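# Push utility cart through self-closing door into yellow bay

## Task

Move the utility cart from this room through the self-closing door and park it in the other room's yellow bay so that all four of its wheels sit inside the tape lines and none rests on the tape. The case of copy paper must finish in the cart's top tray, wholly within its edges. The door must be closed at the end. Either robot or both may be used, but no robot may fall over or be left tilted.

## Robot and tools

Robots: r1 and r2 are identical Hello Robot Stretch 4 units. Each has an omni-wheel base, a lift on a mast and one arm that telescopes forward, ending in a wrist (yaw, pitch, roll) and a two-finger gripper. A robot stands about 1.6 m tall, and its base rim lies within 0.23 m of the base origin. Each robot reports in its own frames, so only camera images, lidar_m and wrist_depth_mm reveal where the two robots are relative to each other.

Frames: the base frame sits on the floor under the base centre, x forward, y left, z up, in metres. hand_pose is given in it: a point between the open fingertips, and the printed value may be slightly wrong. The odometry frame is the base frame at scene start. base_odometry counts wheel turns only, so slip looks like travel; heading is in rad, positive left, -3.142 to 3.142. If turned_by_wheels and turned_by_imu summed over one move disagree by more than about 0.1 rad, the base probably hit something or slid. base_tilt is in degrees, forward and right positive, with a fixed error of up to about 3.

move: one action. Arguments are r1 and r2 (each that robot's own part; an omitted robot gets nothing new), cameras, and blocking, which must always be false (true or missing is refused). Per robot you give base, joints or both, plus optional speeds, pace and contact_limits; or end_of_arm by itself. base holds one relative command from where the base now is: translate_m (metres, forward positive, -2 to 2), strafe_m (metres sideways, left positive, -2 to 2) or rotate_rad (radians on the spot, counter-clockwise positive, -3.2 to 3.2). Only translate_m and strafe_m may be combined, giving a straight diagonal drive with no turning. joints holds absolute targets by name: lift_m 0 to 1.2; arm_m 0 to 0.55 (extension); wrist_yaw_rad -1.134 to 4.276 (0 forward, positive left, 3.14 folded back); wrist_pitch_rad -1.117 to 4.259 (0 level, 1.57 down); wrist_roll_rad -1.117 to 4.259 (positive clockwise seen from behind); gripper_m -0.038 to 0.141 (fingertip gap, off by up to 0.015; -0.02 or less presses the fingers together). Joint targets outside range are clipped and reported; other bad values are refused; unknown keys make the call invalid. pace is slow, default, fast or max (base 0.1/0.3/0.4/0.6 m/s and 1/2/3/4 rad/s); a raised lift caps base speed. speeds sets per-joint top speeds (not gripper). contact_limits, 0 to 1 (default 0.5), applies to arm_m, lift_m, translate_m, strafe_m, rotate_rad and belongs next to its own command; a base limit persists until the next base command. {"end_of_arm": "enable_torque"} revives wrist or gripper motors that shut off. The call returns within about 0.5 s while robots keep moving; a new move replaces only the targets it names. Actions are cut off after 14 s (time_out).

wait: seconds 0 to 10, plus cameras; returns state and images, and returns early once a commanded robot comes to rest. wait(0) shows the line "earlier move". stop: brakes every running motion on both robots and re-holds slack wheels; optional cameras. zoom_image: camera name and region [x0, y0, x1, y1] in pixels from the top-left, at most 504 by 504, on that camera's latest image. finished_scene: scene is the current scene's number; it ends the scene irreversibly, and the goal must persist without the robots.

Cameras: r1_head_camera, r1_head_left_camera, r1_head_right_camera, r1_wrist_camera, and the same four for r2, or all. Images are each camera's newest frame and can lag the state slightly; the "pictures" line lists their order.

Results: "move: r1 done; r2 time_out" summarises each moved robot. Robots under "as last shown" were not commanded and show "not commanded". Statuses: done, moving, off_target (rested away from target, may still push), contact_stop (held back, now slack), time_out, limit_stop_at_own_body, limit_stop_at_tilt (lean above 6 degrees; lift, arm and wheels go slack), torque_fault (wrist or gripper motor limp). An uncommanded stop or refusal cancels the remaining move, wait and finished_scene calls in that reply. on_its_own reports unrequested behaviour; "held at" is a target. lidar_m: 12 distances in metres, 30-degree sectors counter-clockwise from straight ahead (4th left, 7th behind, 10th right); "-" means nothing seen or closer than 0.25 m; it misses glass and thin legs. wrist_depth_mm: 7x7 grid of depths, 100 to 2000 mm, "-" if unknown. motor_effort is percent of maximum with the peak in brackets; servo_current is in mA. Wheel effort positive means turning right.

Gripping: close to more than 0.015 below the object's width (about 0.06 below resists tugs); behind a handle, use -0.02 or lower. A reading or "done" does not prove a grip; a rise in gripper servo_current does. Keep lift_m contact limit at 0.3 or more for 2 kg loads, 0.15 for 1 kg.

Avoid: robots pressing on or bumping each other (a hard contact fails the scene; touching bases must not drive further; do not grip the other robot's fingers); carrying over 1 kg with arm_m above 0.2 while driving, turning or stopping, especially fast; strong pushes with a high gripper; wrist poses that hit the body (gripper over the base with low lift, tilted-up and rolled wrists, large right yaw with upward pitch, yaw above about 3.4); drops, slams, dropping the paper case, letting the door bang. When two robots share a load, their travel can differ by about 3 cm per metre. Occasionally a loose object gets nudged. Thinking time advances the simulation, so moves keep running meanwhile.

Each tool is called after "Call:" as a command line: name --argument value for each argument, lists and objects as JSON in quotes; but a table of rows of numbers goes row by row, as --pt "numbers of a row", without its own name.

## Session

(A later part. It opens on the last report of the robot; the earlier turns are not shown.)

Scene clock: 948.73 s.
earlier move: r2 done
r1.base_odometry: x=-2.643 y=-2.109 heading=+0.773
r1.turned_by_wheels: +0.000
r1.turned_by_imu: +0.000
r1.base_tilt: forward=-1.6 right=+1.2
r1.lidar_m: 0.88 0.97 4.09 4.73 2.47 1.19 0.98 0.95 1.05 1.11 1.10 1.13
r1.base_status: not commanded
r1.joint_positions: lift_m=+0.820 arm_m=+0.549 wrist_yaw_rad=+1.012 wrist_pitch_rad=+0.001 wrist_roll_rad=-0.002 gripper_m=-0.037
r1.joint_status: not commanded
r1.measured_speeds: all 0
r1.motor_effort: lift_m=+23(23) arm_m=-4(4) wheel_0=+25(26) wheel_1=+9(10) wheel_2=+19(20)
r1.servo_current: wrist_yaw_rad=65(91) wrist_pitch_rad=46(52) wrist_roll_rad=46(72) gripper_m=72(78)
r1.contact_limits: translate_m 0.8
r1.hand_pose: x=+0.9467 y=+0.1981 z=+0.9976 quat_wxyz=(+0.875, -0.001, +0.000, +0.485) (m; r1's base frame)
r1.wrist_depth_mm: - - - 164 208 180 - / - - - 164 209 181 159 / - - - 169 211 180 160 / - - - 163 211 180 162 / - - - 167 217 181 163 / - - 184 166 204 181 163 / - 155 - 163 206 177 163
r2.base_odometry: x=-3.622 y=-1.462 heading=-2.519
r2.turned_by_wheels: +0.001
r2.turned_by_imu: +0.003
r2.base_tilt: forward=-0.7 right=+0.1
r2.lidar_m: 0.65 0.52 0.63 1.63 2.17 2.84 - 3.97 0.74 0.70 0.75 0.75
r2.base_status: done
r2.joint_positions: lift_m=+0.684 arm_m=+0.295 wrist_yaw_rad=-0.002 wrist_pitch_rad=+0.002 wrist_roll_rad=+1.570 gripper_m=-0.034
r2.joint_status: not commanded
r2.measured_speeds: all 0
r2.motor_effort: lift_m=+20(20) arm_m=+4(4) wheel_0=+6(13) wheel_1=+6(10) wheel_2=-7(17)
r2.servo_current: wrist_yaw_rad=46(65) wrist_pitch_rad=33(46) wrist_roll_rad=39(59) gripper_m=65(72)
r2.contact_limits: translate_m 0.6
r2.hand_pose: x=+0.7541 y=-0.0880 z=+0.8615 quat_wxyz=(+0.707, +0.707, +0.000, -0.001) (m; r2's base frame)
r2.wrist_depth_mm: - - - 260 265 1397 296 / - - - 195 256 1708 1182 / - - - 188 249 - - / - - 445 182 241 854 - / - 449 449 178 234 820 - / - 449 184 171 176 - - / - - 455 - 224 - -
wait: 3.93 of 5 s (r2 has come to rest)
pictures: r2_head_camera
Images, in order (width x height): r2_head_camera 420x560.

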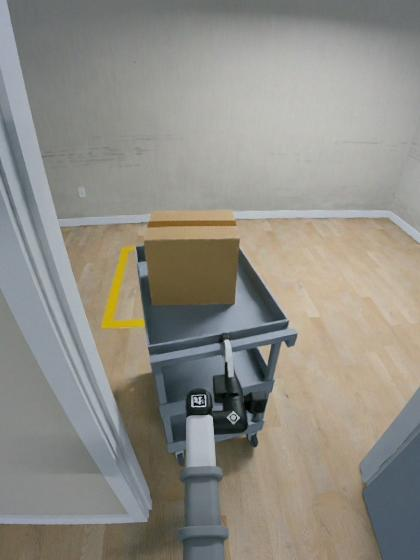

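Call:
move --r2 '{"base":{"strafe_m":-0.13},"contact_limits":{"strafe_m":0.6},"pace":"slow"}' --blocking false --cameras '[]'

Call:
wait --seconds 4 --cameras '[]'

Call:
move --r2 '{"base":{"rotate_rad":0.38},"contact_limits":{"rotate_rad":0.6},"pace":"slow"}' --blocking false --cameras '[]'

Call:
wait --seconds 4 --cameras '[]'

Call:
move --r2 '{"base":{"strafe_m":-0.13},"contact_limits":{"strafe_m":0.6},"pace":"slow"}' --blocking false --cameras '[]'

Call:
wait --seconds 4 --cameras '["r2_head_camera","r2_head_right_camera"]'

Call:
zoom_image --camera "r2_head_camera" --region '[0, 150, 420, 560]'

Scene clock: 965.93 s.
move: r2 moving
r1: as last shown
r1.base_tilt: forward=-1.5 right=+1.2
r1.lidar_m: 0.88 0.95 4.09 4.71 2.51 1.22 0.97 0.95 1.05 1.09 1.07 1.15
r1.motor_effort: lift_m=+23(23) arm_m=-4(4) wheel_0=+25(25) wheel_1=+9(9) wheel_2=+19(20)
r1.servo_current: wrist_yaw_rad=65(78) wrist_pitch_rad=46(46) wrist_roll_rad=52(52) gripper_m=65(72)
r1.contact_limits: translate_m 0.8
r1.wrist_depth_mm: - - - 164 208 180 - / - - - 164 208 181 160 / - - - 168 211 179 161 / - - - 163 212 180 162 / - - - 166 218 181 162 / - - 183 167 204 181 163 / - 155 - 163 205 178 163
r2.base_odometry: x=-3.631 y=-1.450 heading=-2.518
r2.turned_by_wheels: +0.001
r2.turned_by_imu: +0.002
r2.base_tilt: forward=-0.7 right=+0.1
r2.lidar_m: 0.65 0.53 0.63 1.62 2.18 2.88 - 3.91 0.70 0.68 0.72 0.76
r2.base_status: strafe_m moving
r2.joint_positions: lift_m=+0.684 arm_m=+0.295 wrist_yaw_rad=+0.003 wrist_pitch_rad=+0.002 wrist_roll_rad=+1.570 gripper_m=-0.034
r2.joint_status: not commanded
r2.measured_speeds: translate_m=+0.000 strafe_m=-0.056 rotate_rad=+0.001 lift_m=+0.000 arm_m=+0.000 wrist_yaw_rad=+0.026 wrist_pitch_rad=+0.000 wrist_roll_rad=+0.000
r2.motor_effort: lift_m=+20(20) arm_m=+4(4) wheel_0=+14(14) wheel_1=-4(6) wheel_2=+0(6)
r2.servo_current: wrist_yaw_rad=59(59) wrist_pitch_rad=46(46) wrist_roll_rad=46(52) gripper_m=65(72)
r2.contact_limits: strafe_m 0.6
r2.hand_pose: x=+0.7546 y=-0.0864 z=+0.8615 quat_wxyz=(+0.707, +0.707, +0.002, +0.001) (m; r2's base frame)
r2.wrist_depth_mm: - - - 259 264 282 294 / - - - 193 256 1756 1182 / - - - 187 248 1863 - / - - 452 181 241 842 - / - 452 449 177 235 831 - / - 455 187 171 178 - - / - - 459 - 224 - -
pictures: none
No camera images: "cameras" was empty.

Scene clock: 967.87 s.
earlier move: r2 done
r1.base_odometry: x=-2.643 y=-2.109 heading=+0.773
r1.turned_by_wheels: +0.000
r1.turned_by_imu: +0.000
r1.base_tilt: forward=-1.6 right=+1.2
r1.lidar_m: 0.90 0.98 4.08 4.73 2.50 1.20 0.95 0.94 1.06 1.12 1.09 1.13
r1.base_status: not commanded
r1.joint_positions: lift_m=+0.820 arm_m=+0.549 wrist_yaw_rad=+1.012 wrist_pitch_rad=+0.001 wrist_roll_rad=-0.002 gripper_m=-0.037
r1.joint_status: not commanded
r1.measured_speeds: all 0
r1.motor_effort: lift_m=+23(23) arm_m=-3(4) wheel_0=+25(25) wheel_1=+9(10) wheel_2=+19(20)
r1.servo_current: wrist_yaw_rad=91(91) wrist_pitch_rad=39(46) wrist_roll_rad=52(65) gripper_m=65(72)
r1.contact_limits: translate_m 0.8
r1.hand_pose: x=+0.9467 y=+0.1981 z=+0.9976 quat_wxyz=(+0.875, -0.001, +0.000, +0.485) (m; r1's base frame)
r1.wrist_depth_mm: - - - 164 208 181 - / - - - 164 208 181 160 / - - - 169 210 180 161 / - - - 163 211 180 162 / - - - 167 218 181 163 / - - 183 167 202 181 163 / - 155 - 163 205 179 163
r2.base_odometry: x=-3.698 y=-1.356 heading=-2.519
r2.turned_by_wheels: +0.000
r2.turned_by_imu: +0.001
r2.base_tilt: forward=-0.7 right=+0.0
r2.lidar_m: 0.62 0.59 0.65 1.66 2.28 3.02 - 4.13 0.59 0.57 0.61 0.76
r2.base_status: done
r2.joint_positions: lift_m=+0.684 arm_m=+0.295 wrist_yaw_rad=+0.008 wrist_pitch_rad=+0.002 wrist_roll_rad=+1.570 gripper_m=-0.034
r2.joint_status: not commanded
r2.measured_speeds: all 0
r2.motor_effort: lift_m=+20(20) arm_m=+4(4) wheel_0=+9(19) wheel_1=-2(6) wheel_2=+3(6)
r2.servo_current: wrist_yaw_rad=52(65) wrist_pitch_rad=39(46) wrist_roll_rad=46(65) gripper_m=65(72)
r2.contact_limits: strafe_m 0.6
r2.hand_pose: x=+0.7549 y=-0.0852 z=+0.8615 quat_wxyz=(+0.707, +0.707, +0.003, +0.002) (m; r2's base frame)
r2.wrist_depth_mm: - - - 234 306 1366 1060 / - - - 218 289 1618 1118 / - - - 205 270 1808 - / - - - 193 254 842 - / - 455 445 183 239 842 - / - 442 187 170 177 - - / - - 433 - 216 - -
wait: 1.93 of 4 s (r2 has come to rest)
pictures: none
No camera images: "cameras" was empty.

Scene clock: 968.37 s.
move: r2 moving
r1: as last shown
r1.base_tilt: forward=-1.5 right=+1.3
r1.lidar_m: 0.90 0.99 4.08 4.70 2.48 1.25 0.97 0.94 1.07 1.10 1.09 1.15
r1.motor_effort: lift_m=+23(23) arm_m=-4(4) wheel_0=+25(25) wheel_1=+9(10) wheel_2=+19(20)
r1.servo_current: wrist_yaw_rad=65(91) wrist_pitch_rad=46(46) wrist_roll_rad=52(59) gripper_m=65(78)
r1.contact_limits: translate_m 0.8
r1.wrist_depth_mm: - - - 164 208 181 - / - - - 163 209 181 160 / - - - 169 211 179 161 / - - - 163 212 180 162 / - - - 166 218 181 163 / - - 183 167 203 181 163 / - 155 - 163 206 179 163
r2.base_odometry: x=-3.698 y=-1.356 heading=-2.397
r2.turned_by_wheels: +0.122
r2.turned_by_imu: +0.113
r2.base_tilt: forward=-0.7 right=+0.1
r2.lidar_m: 0.65 0.58 0.76 2.21 2.35 3.44 - 0.74 0.59 0.56 0.63 0.72
r2.base_status: rotate_rad moving
r2.joint_positions: lift_m=+0.684 arm_m=+0.295 wrist_yaw_rad=-0.019 wrist_pitch_rad=+0.002 wrist_roll_rad=+1.570 gripper_m=-0.034
r2.joint_status: not commanded
r2.measured_speeds: translate_m=-0.001 strafe_m=+0.002 rotate_rad=+0.487 lift_m=+0.000 arm_m=-0.001 wrist_yaw_rad=-0.029 wrist_pitch_rad=+0.000 wrist_roll_rad=+0.000
r2.motor_effort: lift_m=+20(20) arm_m=+6(6) wheel_0=-13(18) wheel_1=-14(14) wheel_2=-23(24)
r2.servo_current: wrist_yaw_rad=111(111) wrist_pitch_rad=39(46) wrist_roll_rad=46(59) gripper_m=59(72)
r2.contact_limits: rotate_rad 0.6
r2.hand_pose: x=+0.7524 y=-0.0930 z=+0.8615 quat_wxyz=(+0.707, +0.707, -0.006, -0.007) (m; r2's base frame)
r2.wrist_depth_mm: - - - 273 286 294 296 / - - - 204 271 1708 1255 / - - - 193 256 1808 - / - - - 185 245 842 - / - 445 449 178 234 831 - / - 442 186 168 179 - - / - - 439 - 217 - -
pictures: none
No camera images: "cameras" was empty.

Scene clock: 969.40 s.
earlier move: r2 done
r1.base_odometry: x=-2.643 y=-2.109 heading=+0.773
r1.turned_by_wheels: +0.000
r1.turned_by_imu: +0.000
r1.base_tilt: forward=-1.6 right=+1.2
r1.lidar_m: 0.92 0.98 4.08 4.69 2.50 1.24 0.97 0.93 1.05 1.12 1.09 1.18
r1.base_status: not commanded
r1.joint_positions: lift_m=+0.820 arm_m=+0.549 wrist_yaw_rad=+1.012 wrist_pitch_rad=+0.001 wrist_roll_rad=-0.002 gripper_m=-0.037
r1.joint_status: not commanded
r1.measured_speeds: all 0
r1.motor_effort: lift_m=+23(23) arm_m=-3(4) wheel_0=+26(26) wheel_1=+9(10) wheel_2=+19(20)
r1.servo_current: wrist_yaw_rad=78(91) wrist_pitch_rad=33(52) wrist_roll_rad=39(65) gripper_m=65(78)
r1.contact_limits: translate_m 0.8
r1.hand_pose: x=+0.9467 y=+0.1981 z=+0.9976 quat_wxyz=(+0.875, -0.001, +0.000, +0.485) (m; r1's base frame)
r1.wrist_depth_mm: - - - 163 208 180 - / - - - 163 209 181 160 / - - - 168 211 179 161 / - - - 163 212 180 162 / - - - 167 217 181 163 / - - 184 166 203 181 163 / - 154 - 164 205 178 164
r2.base_odometry: x=-3.698 y=-1.357 heading=-2.139
r2.turned_by_wheels: +0.257
r2.turned_by_imu: +0.236
r2.base_tilt: forward=-0.7 right=+0.0
r2.lidar_m: 0.63 0.59 1.08 2.23 2.66 4.93 - 0.62 0.56 0.57 0.74 0.67
r2.base_status: done
r2.joint_positions: lift_m=+0.684 arm_m=+0.295 wrist_yaw_rad=+0.001 wrist_pitch_rad=+0.002 wrist_roll_rad=+1.570 gripper_m=-0.034
r2.joint_status: not commanded
r2.measured_speeds: all 0
r2.motor_effort: lift_m=+20(20) arm_m=-5(8) wheel_0=-3(20) wheel_1=-5(15) wheel_2=-2(29)
r2.servo_current: wrist_yaw_rad=39(117) wrist_pitch_rad=46(46) wrist_roll_rad=59(59) gripper_m=65(72)
r2.contact_limits: rotate_rad 0.6
r2.hand_pose: x=+0.7545 y=-0.0871 z=+0.8615 quat_wxyz=(+0.707, +0.707, +0.001, +0.000) (m; r2's base frame)
r2.wrist_depth_mm: - - 535 125 178 - - / - 389 382 129 189 - - / - 427 421 138 202 - - / - 484 462 148 214 - - / - - 521 156 225 - - / - - 185 167 177 1618 508 / - - - - - 1464 1182
wait: 1.03 of 4 s (r2 has come to rest)
pictures: none
No camera images: "cameras" was empty.

Scene clock: 969.90 s.
move: r2 moving
r1: as last shown
r1.lidar_m: 0.90 0.96 4.10 4.72 2.50 1.24 0.95 0.94 1.06 1.11 1.09 1.14
r1.motor_effort: lift_m=+23(23) arm_m=-4(4) wheel_0=+25(25) wheel_1=+9(9) wheel_2=+19(20)
r1.servo_current: wrist_yaw_rad=59(78) wrist_pitch_rad=33(46) wrist_roll_rad=46(59) gripper_m=65(65)
r1.contact_limits: translate_m 0.8
r1.wrist_depth_mm: - - - 164 208 180 - / - - - 164 208 181 160 / - - - 169 211 180 161 / - - - 163 212 180 162 / - - - 167 218 181 163 / - - 183 166 203 181 163 / - 155 - 163 206 178 163
r2.base_odometry: x=-3.710 y=-1.349 heading=-2.139
r2.turned_by_wheels: +0.000
r2.turned_by_imu: +0.001
r2.base_tilt: forward=-0.7 right=+0.1
r2.lidar_m: 0.66 0.59 1.04 2.25 2.68 4.96 - 0.62 0.56 0.56 0.73 0.69
r2.base_status: strafe_m moving
r2.joint_positions: lift_m=+0.684 arm_m=+0.295 wrist_yaw_rad=+0.001 wrist_pitch_rad=+0.002 wrist_roll_rad=+1.570 gripper_m=-0.034
r2.joint_status: not commanded
r2.measured_speeds: translate_m=+0.000 strafe_m=-0.056 rotate_rad=+0.002 lift_m=+0.000 arm_m=+0.000 wrist_yaw_rad=+0.000 wrist_pitch_rad=+0.000 wrist_roll_rad=+0.000
r2.motor_effort: lift_m=+20(20) arm_m=-5(5) wheel_0=+7(12) wheel_1=-8(8) wheel_2=-1(2)
r2.servo_current: wrist_yaw_rad=39(52) wrist_pitch_rad=46(46) wrist_roll_rad=39(59) gripper_m=65(78)
r2.contact_limits: strafe_m 0.6
r2.hand_pose: x=+0.7545 y=-0.0871 z=+0.8615 quat_wxyz=(+0.707, +0.707, +0.001, +0.000) (m; r2's base frame)
r2.wrist_depth_mm: - - 549 125 179 - - / - 387 387 129 188 - - / - 424 418 138 198 - - / - 480 466 148 213 - - / - - 517 156 224 - - / - - 185 167 177 1618 492 / - - - - - 1499 1182
pictures: none
No camera images: "cameras" was empty.

Scene clock: 971.83 s.
earlier move: r2 done
r1.base_odometry: x=-2.643 y=-2.109 heading=+0.773
r1.turned_by_wheels: +0.000
r1.turned_by_imu: +0.000
r1.base_tilt: forward=-1.5 right=+1.2
r1.lidar_m: 0.87 0.97 4.10 4.72 2.50 1.24 0.96 0.95 1.04 1.13 1.10 1.16
r1.base_status: not commanded
r1.joint_positions: lift_m=+0.820 arm_m=+0.549 wrist_yaw_rad=+1.012 wrist_pitch_rad=+0.001 wrist_roll_rad=-0.002 gripper_m=-0.037
r1.joint_status: not commanded
r1.measured_speeds: all 0
r1.motor_effort: lift_m=+23(23) arm_m=-4(4) wheel_0=+25(25) wheel_1=+9(10) wheel_2=+19(20)
r1.servo_current: wrist_yaw_rad=85(91) wrist_pitch_rad=46(52) wrist_roll_rad=52(78) gripper_m=65(72)
r1.contact_limits: translate_m 0.8
r1.hand_pose: x=+0.9467 y=+0.1981 z=+0.9976 quat_wxyz=(+0.875, -0.001, +0.000, +0.485) (m; r1's base frame)
r1.wrist_depth_mm: - - - 164 208 181 - / - - - 163 209 181 160 / - - - 168 210 179 161 / - - - 163 212 180 162 / - - - 167 217 181 162 / - - 183 166 203 181 163 / - 155 - 163 204 178 164
r2.base_odometry: x=-3.807 y=-1.287 heading=-2.139
r2.turned_by_wheels: +0.000
r2.turned_by_imu: +0.001
r2.base_tilt: forward=-0.7 right=+0.1
r2.lidar_m: 0.71 0.64 1.00 2.33 2.82 5.20 - 0.47 0.42 0.45 0.60 0.69
r2.base_status: done
r2.joint_positions: lift_m=+0.684 arm_m=+0.295 wrist_yaw_rad=+0.005 wrist_pitch_rad=+0.002 wrist_roll_rad=+1.570 gripper_m=-0.034
r2.joint_status: not commanded
r2.measured_speeds: all 0
r2.motor_effort: lift_m=+20(20) arm_m=-4(5) wheel_0=+8(17) wheel_1=-3(8) wheel_2=+0(2)
r2.servo_current: wrist_yaw_rad=52(65) wrist_pitch_rad=39(46) wrist_roll_rad=46(59) gripper_m=65(78)
r2.contact_limits: strafe_m 0.6
r2.hand_pose: x=+0.7548 y=-0.0859 z=+0.8615 quat_wxyz=(+0.707, +0.707, +0.003, +0.001) (m; r2's base frame)
r2.wrist_depth_mm: - - - 144 198 1464 - / - - 525 148 206 759 - / - 424 418 153 211 - - / - 459 449 158 220 831 - / - - 484 165 228 - - / - - 186 169 178 1756 - / - - - - - 1499 484
wait: 1.93 of 4 s (r2 has come to rest)
pictures: r2_head_camera, r2_head_right_camera
Images, in order (width x height): r2_head_camera 420x560, r2_head_right_camera 420x672.

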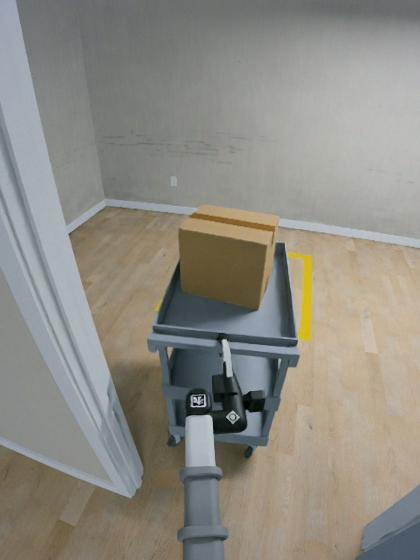

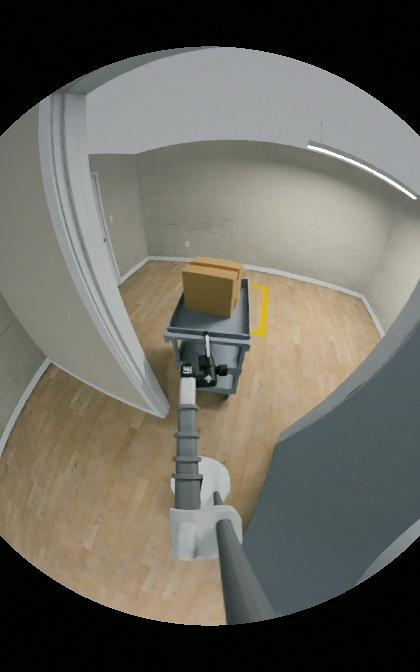

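Scaled by 1.200 from the camera's 420x560 image, which has a finer 1200x1600 frame.

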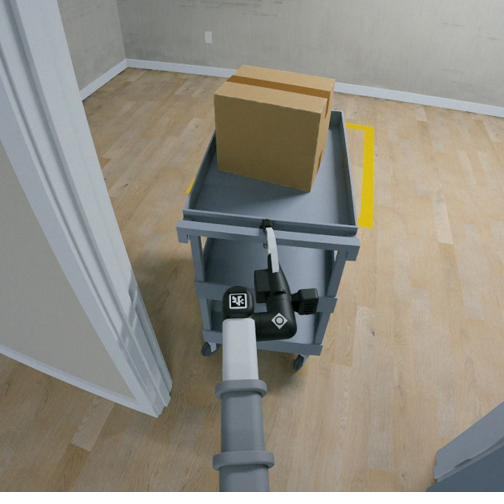

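Call:
move --r2 '{"base":{"strafe_m":0.1},"contact_limits":{"strafe_m":0.6},"pace":"slow"}' --blocking false --cameras '[]'

Call:
wait --seconds 4 --cameras '[]'

Call:
move --r2 '{"base":{"translate_m":0.4,"strafe_m":-0.09},"contact_limits":{"translate_m":0.6}}' --blocking false --cameras '[]'

Call:
wait --seconds 5 --cameras '["r2_head_camera","r2_head_left_camera"]'

Call:
zoom_image --camera "r2_head_camera" --region '[0, 150, 420, 560]'

Scene clock: 991.13 s.
move: r2 moving
r1: as last shown
r1.lidar_m: 0.89 0.98 4.10 4.73 2.49 1.24 0.98 0.95 1.05 1.11 1.09 1.16
r1.motor_effort: lift_m=+23(23) arm_m=-3(4) wheel_0=+24(25) wheel_1=+9(10) wheel_2=+19(20)
r1.servo_current: wrist_yaw_rad=59(91) wrist_pitch_rad=39(46) wrist_roll_rad=46(59) gripper_m=65(72)
r1.contact_limits: translate_m 0.8
r1.wrist_depth_mm: - - - 164 208 180 - / - - - 164 209 181 159 / - - - 169 211 179 161 / - - - 163 211 180 163 / - - - 166 218 181 163 / - - 184 166 203 181 163 / - 155 - 163 205 178 163
r2.base_odometry: x=-3.796 y=-1.294 heading=-2.139
r2.turned_by_wheels: +0.000
r2.turned_by_imu: +0.000
r2.base_tilt: forward=-0.7 right=+0.1
r2.lidar_m: 0.71 0.63 1.00 2.32 2.77 5.18 - 0.52 0.46 0.48 0.62 0.71
r2.base_status: strafe_m moving
r2.joint_positions: lift_m=+0.684 arm_m=+0.295 wrist_yaw_rad=+0.004 wrist_pitch_rad=+0.002 wrist_roll_rad=+1.570 gripper_m=-0.034
r2.joint_status: not commanded
r2.measured_speeds: translate_m=+0.000 strafe_m=+0.056 rotate_rad=-0.001 lift_m=+0.000 arm_m=+0.000 wrist_yaw_rad=-0.027 wrist_pitch_rad=+0.000 wrist_roll_rad=+0.000
r2.motor_effort: lift_m=+20(20) arm_m=-4(5) wheel_0=-7(10) wheel_1=+6(8) wheel_2=+0(2)
r2.servo_current: wrist_yaw_rad=46(52) wrist_pitch_rad=39(46) wrist_roll_rad=52(59) gripper_m=65(72)
r2.contact_limits: strafe_m 0.6
r2.hand_pose: x=+0.7547 y=-0.0864 z=+0.8615 quat_wxyz=(+0.707, +0.707, +0.002, +0.001) (m; r2's base frame)
r2.wrist_depth_mm: - - - 146 201 1464 - / - - 530 150 207 768 - / - 424 418 154 214 - - / - 459 445 159 221 - - / - - 484 167 228 - - / - - 184 170 177 - - / - - - - - 1499 484
pictures: none
No camera images: "cameras" was empty.

Scene clock: 992.80 s.
earlier move: r2 done
r1.base_odometry: x=-2.643 y=-2.109 heading=+0.773
r1.turned_by_wheels: +0.000
r1.turned_by_imu: +0.000
r1.base_tilt: forward=-1.6 right=+1.2
r1.lidar_m: 0.89 0.98 4.09 4.71 2.50 1.22 0.99 0.94 1.08 1.12 1.09 1.14
r1.base_status: not commanded
r1.joint_positions: lift_m=+0.820 arm_m=+0.549 wrist_yaw_rad=+1.012 wrist_pitch_rad=+0.001 wrist_roll_rad=-0.002 gripper_m=-0.037
r1.joint_status: not commanded
r1.measured_speeds: all 0
r1.motor_effort: lift_m=+23(23) arm_m=-4(4) wheel_0=+25(25) wheel_1=+9(10) wheel_2=+19(20)
r1.servo_current: wrist_yaw_rad=78(98) wrist_pitch_rad=39(46) wrist_roll_rad=39(65) gripper_m=65(72)
r1.contact_limits: translate_m 0.8
r1.hand_pose: x=+0.9467 y=+0.1981 z=+0.9976 quat_wxyz=(+0.875, -0.001, +0.000, +0.485) (m; r1's base frame)
r1.wrist_depth_mm: - - - 164 208 180 - / - - - 163 209 181 160 / - - - 169 211 180 161 / - - - 163 213 180 162 / - - - 167 217 180 163 / - - 184 166 203 181 163 / - 155 - 163 205 178 163
r2.base_odometry: x=-3.723 y=-1.340 heading=-2.140
r2.turned_by_wheels: +0.000
r2.turned_by_imu: -0.001
r2.base_tilt: forward=-0.7 right=+0.1
r2.lidar_m: 0.70 0.57 1.06 2.26 2.71 5.00 - 0.58 0.52 0.56 0.69 0.70
r2.base_status: done
r2.joint_positions: lift_m=+0.684 arm_m=+0.295 wrist_yaw_rad=-0.006 wrist_pitch_rad=+0.002 wrist_roll_rad=+1.570 gripper_m=-0.034
r2.joint_status: not commanded
r2.measured_speeds: all 0
r2.motor_effort: lift_m=+20(20) arm_m=-5(5) wheel_0=-9(18) wheel_1=+2(8) wheel_2=-2(3)
r2.servo_current: wrist_yaw_rad=39(72) wrist_pitch_rad=46(46) wrist_roll_rad=46(59) gripper_m=72(72)
r2.contact_limits: strafe_m 0.6
r2.hand_pose: x=+0.7538 y=-0.0892 z=+0.8615 quat_wxyz=(+0.707, +0.707, -0.002, -0.003) (m; r2's base frame)
r2.wrist_depth_mm: - - - 135 189 - - / - 397 399 142 198 759 - / - 424 421 148 206 - - / - 473 455 155 217 - - / - - 496 162 227 - - / - - 185 169 178 1708 517 / - - - - - 1499 473
wait: 1.67 of 4 s (r2 has come to rest)
pictures: none
No camera images: "cameras" was empty.

Scene clock: 993.30 s.
move: r2 moving
r1: as last shown
r1.lidar_m: 0.87 1.00 4.11 4.73 2.53 1.23 0.98 0.94 1.06 1.12 1.09 1.16
r1.motor_effort: lift_m=+23(23) arm_m=-4(4) wheel_0=+25(25) wheel_1=+9(10) wheel_2=+19(19)
r1.servo_current: wrist_yaw_rad=78(91) wrist_pitch_rad=46(46) wrist_roll_rad=46(65) gripper_m=65(72)
r1.contact_limits: translate_m 0.8
r1.wrist_depth_mm: - - - 163 208 181 - / - - - 164 209 182 160 / - - - 168 211 179 160 / - - - 163 211 180 162 / - - - 167 217 181 163 / - - 184 166 204 182 163 / - 155 - 163 204 178 163
r2.base_odometry: x=-3.746 y=-1.363 heading=-2.138
r2.turned_by_wheels: +0.001
r2.turned_by_imu: +0.002
r2.base_tilt: forward=-0.7 right=+0.1
r2.lidar_m: 0.66 0.57 0.98 2.26 2.69 4.99 - 0.58 0.54 0.56 0.72 0.64
r2.base_status: translate_m moving; strafe_m moving
r2.joint_positions: lift_m=+0.684 arm_m=+0.295 wrist_yaw_rad=+0.000 wrist_pitch_rad=+0.002 wrist_roll_rad=+1.570 gripper_m=-0.034
r2.joint_status: not commanded
r2.measured_speeds: translate_m=+0.123 strafe_m=-0.028 rotate_rad=+0.008 lift_m=+0.000 arm_m=+0.000 wrist_yaw_rad=+0.043 wrist_pitch_rad=+0.000 wrist_roll_rad=+0.000
r2.motor_effort: lift_m=+20(20) arm_m=-2(5) wheel_0=+17(17) wheel_1=+9(9) wheel_2=-14(17)
r2.servo_current: wrist_yaw_rad=46(59) wrist_pitch_rad=39(46) wrist_roll_rad=52(59) gripper_m=72(72)
r2.contact_limits: translate_m 0.6
r2.hand_pose: x=+0.7543 y=-0.0873 z=+0.8615 quat_wxyz=(+0.707, +0.707, +0.001, -0.001) (m; r2's base frame)
r2.wrist_depth_mm: - - - 123 178 - - / - 384 387 127 187 - - / - 421 415 136 198 - - / - 473 459 146 210 - - / - - 512 153 222 - - / - - 189 166 177 1661 500 / - - - - - 1576 459
pictures: none
No camera images: "cameras" was empty.

Scene clock: 995.63 s.
earlier move: r2 done
r1.base_odometry: x=-2.643 y=-2.109 heading=+0.773
r1.turned_by_wheels: +0.000
r1.turned_by_imu: +0.000
r1.base_tilt: forward=-1.6 right=+1.2
r1.lidar_m: 0.89 0.97 4.12 4.70 2.50 1.22 0.98 0.94 1.05 1.12 1.09 1.16
r1.base_status: not commanded
r1.joint_positions: lift_m=+0.820 arm_m=+0.549 wrist_yaw_rad=+1.012 wrist_pitch_rad=+0.001 wrist_roll_rad=-0.002 gripper_m=-0.037
r1.joint_status: not commanded
r1.measured_speeds: all 0
r1.motor_effort: lift_m=+23(23) arm_m=-4(4) wheel_0=+25(25) wheel_1=+9(10) wheel_2=+19(20)
r1.servo_current: wrist_yaw_rad=72(104) wrist_pitch_rad=46(46) wrist_roll_rad=65(72) gripper_m=59(72)
r1.contact_limits: translate_m 0.8
r1.hand_pose: x=+0.9467 y=+0.1981 z=+0.9976 quat_wxyz=(+0.875, -0.001, +0.000, +0.485) (m; r1's base frame)
r1.wrist_depth_mm: - - - 164 208 181 - / - - - 163 209 181 159 / - - - 169 211 180 161 / - - - 163 212 179 162 / - - - 167 218 181 163 / - - 184 166 204 181 163 / - 155 - 163 205 178 163
r2.base_odometry: x=-4.014 y=-1.629 heading=-2.139
r2.turned_by_wheels: -0.001
r2.turned_by_imu: +0.003
r2.base_tilt: forward=-0.6 right=+0.1
r2.lidar_m: 0.67 0.37 0.32 2.22 2.63 4.95 1.03 0.69 0.61 0.62 3.05 0.64
r2.base_status: done
r2.joint_positions: lift_m=+0.684 arm_m=+0.295 wrist_yaw_rad=+0.004 wrist_pitch_rad=+0.002 wrist_roll_rad=+1.570 gripper_m=-0.034
r2.joint_status: not commanded
r2.measured_speeds: all 0
r2.motor_effort: lift_m=+20(20) arm_m=+4(5) wheel_0=+5(22) wheel_1=+3(13) wheel_2=-2(17)
r2.servo_current: wrist_yaw_rad=46(59) wrist_pitch_rad=33(46) wrist_roll_rad=46(59) gripper_m=72(78)
r2.contact_limits: translate_m 0.6
r2.hand_pose: x=+0.7546 y=-0.0863 z=+0.8615 quat_wxyz=(+0.707, +0.707, +0.002, +0.001) (m; r2's base frame)
r2.wrist_depth_mm: - 370 364 105 160 - - / - 377 379 115 172 - - / - 433 421 120 187 - - / - - 477 133 202 - - / - - - 145 221 1756 - / - - 184 160 176 1618 488 / - - - - - 1576 1182
wait: 2.33 of 5 s (r2 has come to rest)
pictures: r2_head_camera, r2_head_left_camera
Images, in order (width x height): r2_head_camera 420x560, r2_head_left_camera 420x672.

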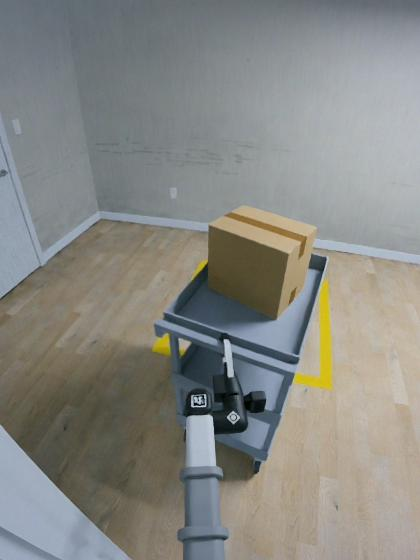

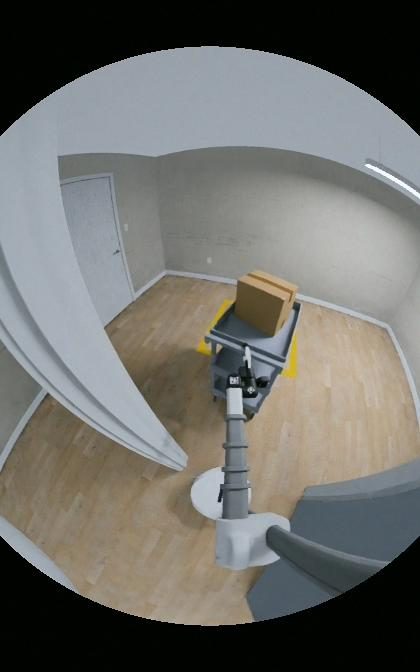

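Scaled by 1.200 from the camera's 420x560 image, which has a finer 1200x1600 frame.

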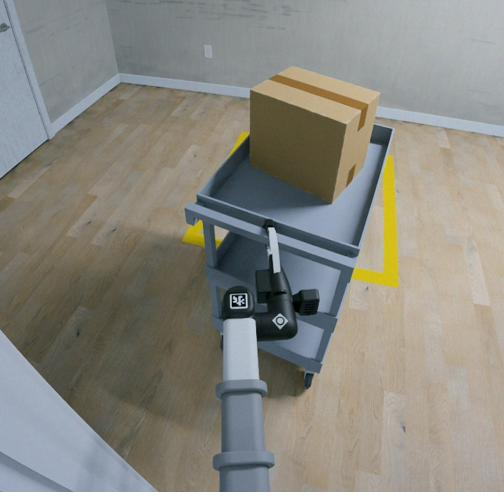

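Call:
move --r2 '{"base":{"strafe_m":-0.15},"contact_limits":{"strafe_m":0.6},"pace":"slow"}' --blocking false --cameras '[]'

Call:
wait --seconds 4 --cameras '[]'

Call:
move --r2 '{"base":{"translate_m":0.35,"strafe_m":-0.06},"contact_limits":{"translate_m":0.6}}' --blocking false --cameras '[]'

Call:
wait --seconds 5 --cameras '["r2_head_camera","r2_head_left_camera"]'

Call:
zoom_image --camera "r2_head_camera" --region '[0, 150, 420, 560]'

Scene clock: 1012.70 s.
move: r2 moving
r1: as last shown
r1.lidar_m: 0.92 0.99 4.08 4.70 2.49 1.22 0.98 0.95 1.08 1.11 1.08 1.15
r1.motor_effort: lift_m=+23(23) arm_m=-4(4) wheel_0=+25(26) wheel_1=+9(10) wheel_2=+19(20)
r1.servo_current: wrist_yaw_rad=91(91) wrist_pitch_rad=39(46) wrist_roll_rad=46(59) gripper_m=65(72)
r1.contact_limits: translate_m 0.8
r1.wrist_depth_mm: - - - 164 209 180 - / - - - 164 208 181 160 / - - - 168 211 179 161 / - - - 163 212 180 162 / - - - 167 217 181 163 / - - 183 166 204 181 163 / - 154 - 163 205 178 164
r2.base_odometry: x=-4.026 y=-1.621 heading=-2.138
r2.turned_by_wheels: +0.001
r2.turned_by_imu: +0.002
r2.base_tilt: forward=-0.7 right=+0.1
r2.lidar_m: 0.66 0.40 0.33 2.21 2.65 4.98 0.97 0.65 0.58 0.62 3.07 0.65
r2.base_status: strafe_m moving
r2.joint_positions: lift_m=+0.684 arm_m=+0.295 wrist_yaw_rad=+0.005 wrist_pitch_rad=+0.002 wrist_roll_rad=+1.570 gripper_m=-0.034
r2.joint_status: not commanded
r2.measured_speeds: translate_m=+0.000 strafe_m=-0.055 rotate_rad=+0.001 lift_m=+0.000 arm_m=+0.000 wrist_yaw_rad=+0.017 wrist_pitch_rad=+0.000 wrist_roll_rad=+0.000
r2.motor_effort: lift_m=+20(20) arm_m=+3(4) wheel_0=+15(17) wheel_1=-4(8) wheel_2=-1(1)
r2.servo_current: wrist_yaw_rad=46(52) wrist_pitch_rad=39(46) wrist_roll_rad=52(52) gripper_m=65(72)
r2.contact_limits: strafe_m 0.6
r2.hand_pose: x=+0.7547 y=-0.0860 z=+0.8615 quat_wxyz=(+0.707, +0.707, +0.002, +0.001) (m; r2's base frame)
r2.wrist_depth_mm: - 351 353 104 158 - - / - 373 375 111 170 - - / - 427 421 118 184 - - / - - 480 130 200 - - / - - - 143 220 1756 - / - - 186 162 176 1576 488 / - - - - - 1537 1182
pictures: none
No camera images: "cameras" was empty.

Scene clock: 1014.83 s.
earlier move: r2 done
r1.base_odometry: x=-2.643 y=-2.109 heading=+0.773
r1.turned_by_wheels: +0.000
r1.turned_by_imu: +0.000
r1.base_tilt: forward=-1.6 right=+1.2
r1.lidar_m: 0.90 0.97 4.12 4.72 2.49 1.23 0.96 0.96 1.04 1.13 1.09 1.15
r1.base_status: not commanded
r1.joint_positions: lift_m=+0.820 arm_m=+0.549 wrist_yaw_rad=+1.012 wrist_pitch_rad=+0.001 wrist_roll_rad=-0.002 gripper_m=-0.037
r1.joint_status: not commanded
r1.measured_speeds: all 0
r1.motor_effort: lift_m=+23(23) arm_m=-4(4) wheel_0=+25(26) wheel_1=+9(10) wheel_2=+19(20)
r1.servo_current: wrist_yaw_rad=72(91) wrist_pitch_rad=46(52) wrist_roll_rad=59(72) gripper_m=72(78)
r1.contact_limits: translate_m 0.8
r1.hand_pose: x=+0.9467 y=+0.1981 z=+0.9976 quat_wxyz=(+0.875, -0.001, +0.000, +0.485) (m; r1's base frame)
r1.wrist_depth_mm: - - - 164 208 181 - / - - - 164 208 181 160 / - - - 169 210 179 161 / - - - 163 212 179 162 / - - - 167 218 181 163 / - - 183 166 204 181 163 / - 155 - 163 205 178 163
r2.base_odometry: x=-4.141 y=-1.549 heading=-2.139
r2.turned_by_wheels: -0.001
r2.turned_by_imu: +0.000
r2.base_tilt: forward=-0.7 right=+0.1
r2.lidar_m: 0.70 2.60 0.45 2.37 2.81 5.26 0.79 0.50 0.45 0.52 2.93 0.68
r2.base_status: done
r2.joint_positions: lift_m=+0.684 arm_m=+0.295 wrist_yaw_rad=+0.006 wrist_pitch_rad=+0.002 wrist_roll_rad=+1.570 gripper_m=-0.034
r2.joint_status: not commanded
r2.measured_speeds: all 0
r2.motor_effort: lift_m=+20(20) arm_m=+3(4) wheel_0=+6(21) wheel_1=-4(8) wheel_2=+0(2)
r2.servo_current: wrist_yaw_rad=59(65) wrist_pitch_rad=39(52) wrist_roll_rad=46(52) gripper_m=72(72)
r2.contact_limits: strafe_m 0.6
r2.hand_pose: x=+0.7548 y=-0.0858 z=+0.8615 quat_wxyz=(+0.707, +0.707, +0.003, +0.001) (m; r2's base frame)
r2.wrist_depth_mm: - - - 132 186 - - / - 452 399 137 195 - - / - 424 415 143 205 - - / - 469 452 152 216 - - / - - 496 158 225 - - / - - 186 167 179 1708 525 / - - - - - 1499 477
wait: 2.13 of 4 s (r2 has come to rest)
pictures: none
No camera images: "cameras" was empty.

Scene clock: 1015.33 s.
move: r2 moving
r1: as last shown
r1.base_tilt: forward=-1.5 right=+1.3
r1.lidar_m: 0.88 1.01 4.12 4.70 2.50 1.22 0.97 0.94 1.06 1.10 1.10 1.15
r1.motor_effort: lift_m=+23(23) arm_m=-4(4) wheel_0=+25(25) wheel_1=+9(10) wheel_2=+19(20)
r1.servo_current: wrist_yaw_rad=72(91) wrist_pitch_rad=39(46) wrist_roll_rad=33(59) gripper_m=59(72)
r1.contact_limits: translate_m 0.8
r1.wrist_depth_mm: - - - 163 208 180 - / - - - 164 209 181 160 / - - - 168 210 179 161 / - - - 163 212 180 161 / - - - 167 217 181 162 / - - 184 167 203 182 163 / - 154 - 163 206 178 164
r2.base_odometry: x=-4.162 y=-1.572 heading=-2.139
r2.turned_by_wheels: +0.000
r2.turned_by_imu: +0.001
r2.base_tilt: forward=-0.7 right=+0.1
r2.lidar_m: 0.69 2.61 0.45 2.34 2.85 5.27 0.84 0.55 0.47 0.52 2.90 0.69
r2.base_status: translate_m moving; strafe_m moving
r2.joint_positions: lift_m=+0.684 arm_m=+0.295 wrist_yaw_rad=+0.002 wrist_pitch_rad=+0.002 wrist_roll_rad=+1.570 gripper_m=-0.034
r2.joint_status: not commanded
r2.measured_speeds: translate_m=+0.121 strafe_m=-0.022 rotate_rad=-0.008 lift_m=+0.000 arm_m=+0.000 wrist_yaw_rad=-0.026 wrist_pitch_rad=+0.000 wrist_roll_rad=+0.000
r2.motor_effort: lift_m=+20(20) arm_m=+4(4) wheel_0=+13(16) wheel_1=+8(10) wheel_2=-14(15)
r2.servo_current: wrist_yaw_rad=52(59) wrist_pitch_rad=39(46) wrist_roll_rad=46(52) gripper_m=65(72)
r2.contact_limits: translate_m 0.6
r2.hand_pose: x=+0.7545 y=-0.0868 z=+0.8615 quat_wxyz=(+0.707, +0.707, +0.001, +0.000) (m; r2's base frame)
r2.wrist_depth_mm: - - - 133 186 - - / - 466 407 138 195 759 - / - 421 415 144 206 - - / - 473 452 152 215 - - / - - 492 158 224 - - / - - 186 168 177 1756 530 / - - - - - 1618 484
pictures: none
No camera images: "cameras" was empty.

Scene clock: 1017.50 s.
earlier move: r2 done
r1.base_odometry: x=-2.643 y=-2.109 heading=+0.773
r1.turned_by_wheels: +0.000
r1.turned_by_imu: +0.000
r1.base_tilt: forward=-1.6 right=+1.2
r1.lidar_m: 0.89 0.95 4.12 4.71 2.50 1.23 0.97 0.94 1.06 1.11 1.10 1.15
r1.base_status: not commanded
r1.joint_positions: lift_m=+0.820 arm_m=+0.549 wrist_yaw_rad=+1.012 wrist_pitch_rad=+0.001 wrist_roll_rad=-0.002 gripper_m=-0.037
r1.joint_status: not commanded
r1.measured_speeds: all 0
r1.motor_effort: lift_m=+23(23) arm_m=-3(4) wheel_0=+24(25) wheel_1=+9(10) wheel_2=+19(20)
r1.servo_current: wrist_yaw_rad=65(104) wrist_pitch_rad=39(46) wrist_roll_rad=33(72) gripper_m=65(72)
r1.contact_limits: translate_m 0.8
r1.hand_pose: x=+0.9467 y=+0.1981 z=+0.9976 quat_wxyz=(+0.875, -0.001, +0.000, +0.485) (m; r1's base frame)
r1.wrist_depth_mm: - - - 163 208 181 - / - - - 163 209 181 160 / - - - 169 211 180 161 / - - - 163 213 180 162 / - - - 167 219 180 163 / - - 183 166 202 181 163 / - 155 - 163 205 178 164
r2.base_odometry: x=-4.380 y=-1.811 heading=-2.139
r2.turned_by_wheels: -0.001
r2.turned_by_imu: -0.003
r2.base_tilt: forward=-0.6 right=+0.0
r2.lidar_m: 0.66 2.59 2.29 0.45 0.45 5.14 0.94 0.65 0.64 2.45 2.95 0.65
r2.base_status: done
r2.joint_positions: lift_m=+0.684 arm_m=+0.295 wrist_yaw_rad=-0.005 wrist_pitch_rad=+0.002 wrist_roll_rad=+1.570 gripper_m=-0.034
r2.joint_status: not commanded
r2.measured_speeds: all 0
r2.motor_effort: lift_m=+20(20) arm_m=+3(4) wheel_0=-2(17) wheel_1=+2(10) wheel_2=-6(21)
r2.servo_current: wrist_yaw_rad=59(65) wrist_pitch_rad=39(46) wrist_roll_rad=39(65) gripper_m=65(72)
r2.contact_limits: translate_m 0.6
r2.hand_pose: x=+0.7538 y=-0.0889 z=+0.8615 quat_wxyz=(+0.707, +0.707, -0.001, -0.002) (m; r2's base frame)
r2.wrist_depth_mm: - 397 389 114 169 - - / - 377 382 122 180 - - / - 427 424 130 193 - - / - - 469 140 206 - - / - - 535 152 224 1863 - / - - 185 165 174 1618 492 / - - - - - 1661 1182
wait: 2.17 of 5 s (r2 has come to rest)
pictures: r2_head_camera, r2_head_left_camera
Images, in order (width x height): r2_head_camera 420x560, r2_head_left_camera 420x672.

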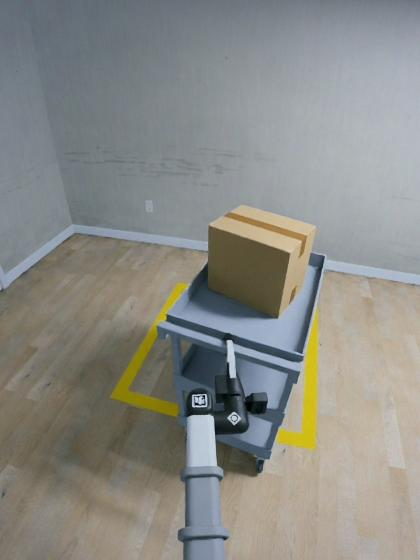

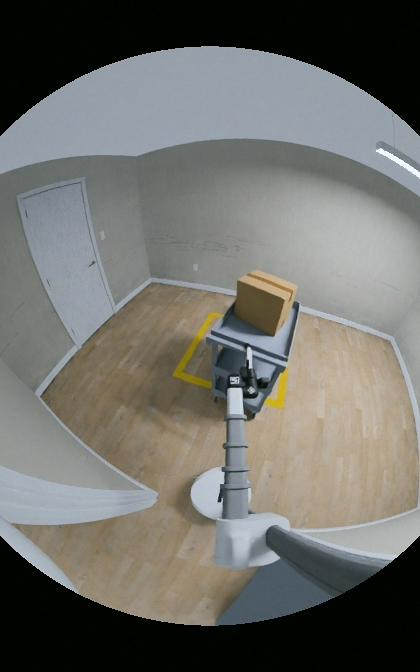

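Scaled by 1.200 from the camera's 420x560 image, which has a finer 1200x1600 frame.

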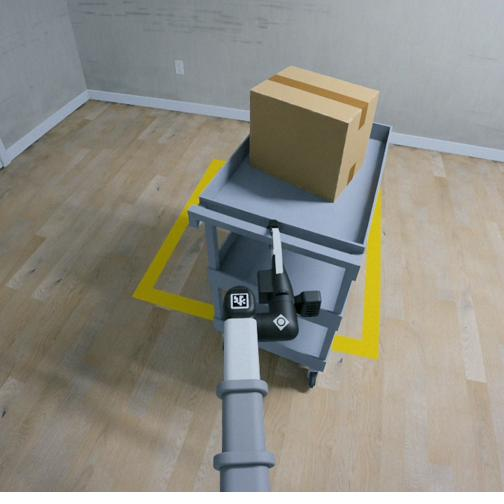

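Call:
move --r2 '{"base":{"translate_m":0.375,"strafe_m":-0.14},"contact_limits":{"translate_m":0.6}}' --blocking false --cameras '[]'

Call:
wait --seconds 5 --cameras '["r2_head_camera","r2_head_left_camera"]'

Call:
zoom_image --camera "r2_head_camera" --region '[0, 150, 420, 560]'

Scene clock: 1029.53 s.
move: r2 moving
r1: as last shown
r1.base_tilt: forward=-1.5 right=+1.2
r1.lidar_m: 0.89 1.00 4.15 4.72 2.50 1.22 0.98 0.93 1.06 1.11 1.09 1.17
r1.motor_effort: lift_m=+23(23) arm_m=-4(4) wheel_0=+25(25) wheel_1=+9(9) wheel_2=+19(20)
r1.servo_current: wrist_yaw_rad=65(85) wrist_pitch_rad=46(46) wrist_roll_rad=52(52) gripper_m=72(72)
r1.contact_limits: translate_m 0.8
r1.wrist_depth_mm: - - - 164 208 180 - / - - - 164 209 181 160 / - - - 169 211 179 161 / - - - 163 211 180 162 / - - - 167 218 181 162 / - - 184 165 204 182 163 / - 155 - 163 205 178 163
r2.base_odometry: x=-4.406 y=-1.831 heading=-2.139
r2.turned_by_wheels: +0.000
r2.turned_by_imu: +0.001
r2.base_tilt: forward=-0.7 right=+0.0
r2.lidar_m: 0.69 2.56 2.29 0.47 0.51 5.13 0.93 0.64 0.63 2.45 2.90 0.62
r2.base_status: translate_m moving; strafe_m moving
r2.joint_positions: lift_m=+0.684 arm_m=+0.295 wrist_yaw_rad=-0.005 wrist_pitch_rad=+0.002 wrist_roll_rad=+1.570 gripper_m=-0.034
r2.joint_status: not commanded
r2.measured_speeds: translate_m=+0.123 strafe_m=-0.045 rotate_rad=+0.006 lift_m=+0.000 arm_m=+0.000 wrist_yaw_rad=+0.000 wrist_pitch_rad=+0.000 wrist_roll_rad=+0.000
r2.motor_effort: lift_m=+20(20) arm_m=+2(3) wheel_0=+14(14) wheel_1=+7(7) wheel_2=-15(19)
r2.servo_current: wrist_yaw_rad=46(59) wrist_pitch_rad=39(46) wrist_roll_rad=46(59) gripper_m=72(72)
r2.contact_limits: translate_m 0.6
r2.hand_pose: x=+0.7538 y=-0.0889 z=+0.8615 quat_wxyz=(+0.707, +0.707, -0.001, -0.002) (m; r2's base frame)
r2.wrist_depth_mm: - 379 394 107 163 - - / - 373 375 118 175 - - / - 427 418 125 189 - - / - - 469 135 204 - - / - - 544 147 222 1863 - / - - 185 165 177 1618 508 / - - - - - 1576 1160
pictures: none
No camera images: "cameras" was empty.

Scene clock: 1031.77 s.
earlier move: r2 done
r1.base_odometry: x=-2.643 y=-2.109 heading=+0.773
r1.turned_by_wheels: +0.000
r1.turned_by_imu: +0.000
r1.base_tilt: forward=-1.6 right=+1.2
r1.lidar_m: 0.89 0.98 4.08 4.74 2.49 1.22 0.98 0.97 1.04 1.10 1.08 1.12
r1.base_status: not commanded
r1.joint_positions: lift_m=+0.820 arm_m=+0.549 wrist_yaw_rad=+1.012 wrist_pitch_rad=+0.001 wrist_roll_rad=-0.002 gripper_m=-0.037
r1.joint_status: not commanded
r1.measured_speeds: all 0
r1.motor_effort: lift_m=+23(23) arm_m=-4(4) wheel_0=+25(25) wheel_1=+9(10) wheel_2=+19(20)
r1.servo_current: wrist_yaw_rad=65(98) wrist_pitch_rad=46(52) wrist_roll_rad=33(65) gripper_m=65(72)
r1.contact_limits: translate_m 0.8
r1.hand_pose: x=+0.9467 y=+0.1981 z=+0.9976 quat_wxyz=(+0.875, -0.001, +0.000, +0.485) (m; r1's base frame)
r1.wrist_depth_mm: - - - 164 209 181 - / - - - 164 209 182 160 / - - - 168 211 179 161 / - - - 163 212 180 162 / - - - 166 218 181 163 / - - 184 166 203 181 163 / - 155 - 163 204 178 163
r2.base_odometry: x=-4.699 y=-2.052 heading=-2.139
r2.turned_by_wheels: +0.000
r2.turned_by_imu: +0.003
r2.base_tilt: forward=-0.6 right=+0.1
r2.lidar_m: 0.67 2.55 2.31 1.13 0.74 5.62 0.99 0.82 1.37 2.44 2.47 0.62
r2.base_status: done
r2.joint_positions: lift_m=+0.684 arm_m=+0.295 wrist_yaw_rad=+0.003 wrist_pitch_rad=+0.002 wrist_roll_rad=+1.570 gripper_m=-0.034
r2.joint_status: not commanded
r2.measured_speeds: all 0
r2.motor_effort: lift_m=+20(20) arm_m=-3(3) wheel_0=+3(23) wheel_1=+5(12) wheel_2=-4(19)
r2.servo_current: wrist_yaw_rad=52(65) wrist_pitch_rad=39(52) wrist_roll_rad=46(59) gripper_m=65(72)
r2.contact_limits: translate_m 0.6
r2.hand_pose: x=+0.7546 y=-0.0865 z=+0.8615 quat_wxyz=(+0.707, +0.707, +0.002, +0.000) (m; r2's base frame)
r2.wrist_depth_mm: - 334 338 - 146 - - / - 370 375 - 159 - - / - 430 433 108 175 - - / - 504 508 120 195 - - / - - - 135 220 1661 525 / - - 182 155 173 1618 477 / - - - - - 370 1205
wait: 2.23 of 5 s (r2 has come to rest)
pictures: r2_head_camera, r2_head_left_camera
Images, in order (width x height): r2_head_camera 420x560, r2_head_left_camera 420x672.

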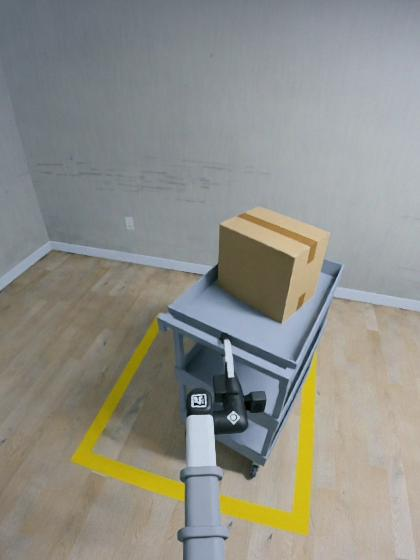

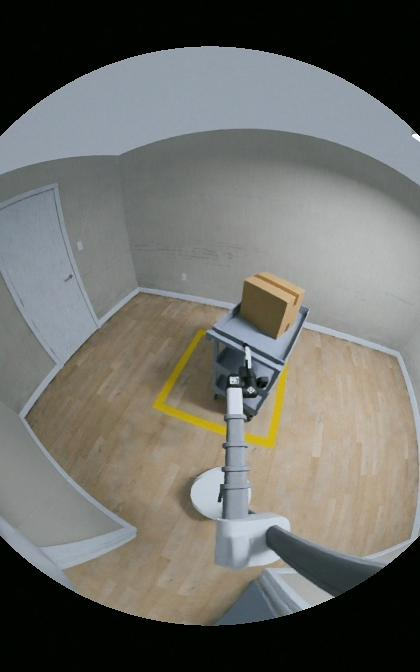

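Scaled by 1.200 from the camera's 420x560 image, which has a finer 1200x1600 frame.

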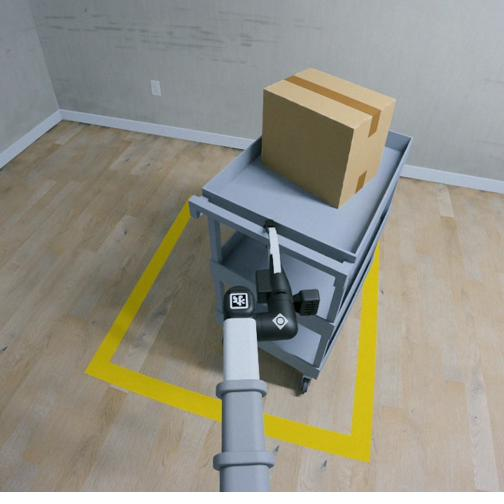

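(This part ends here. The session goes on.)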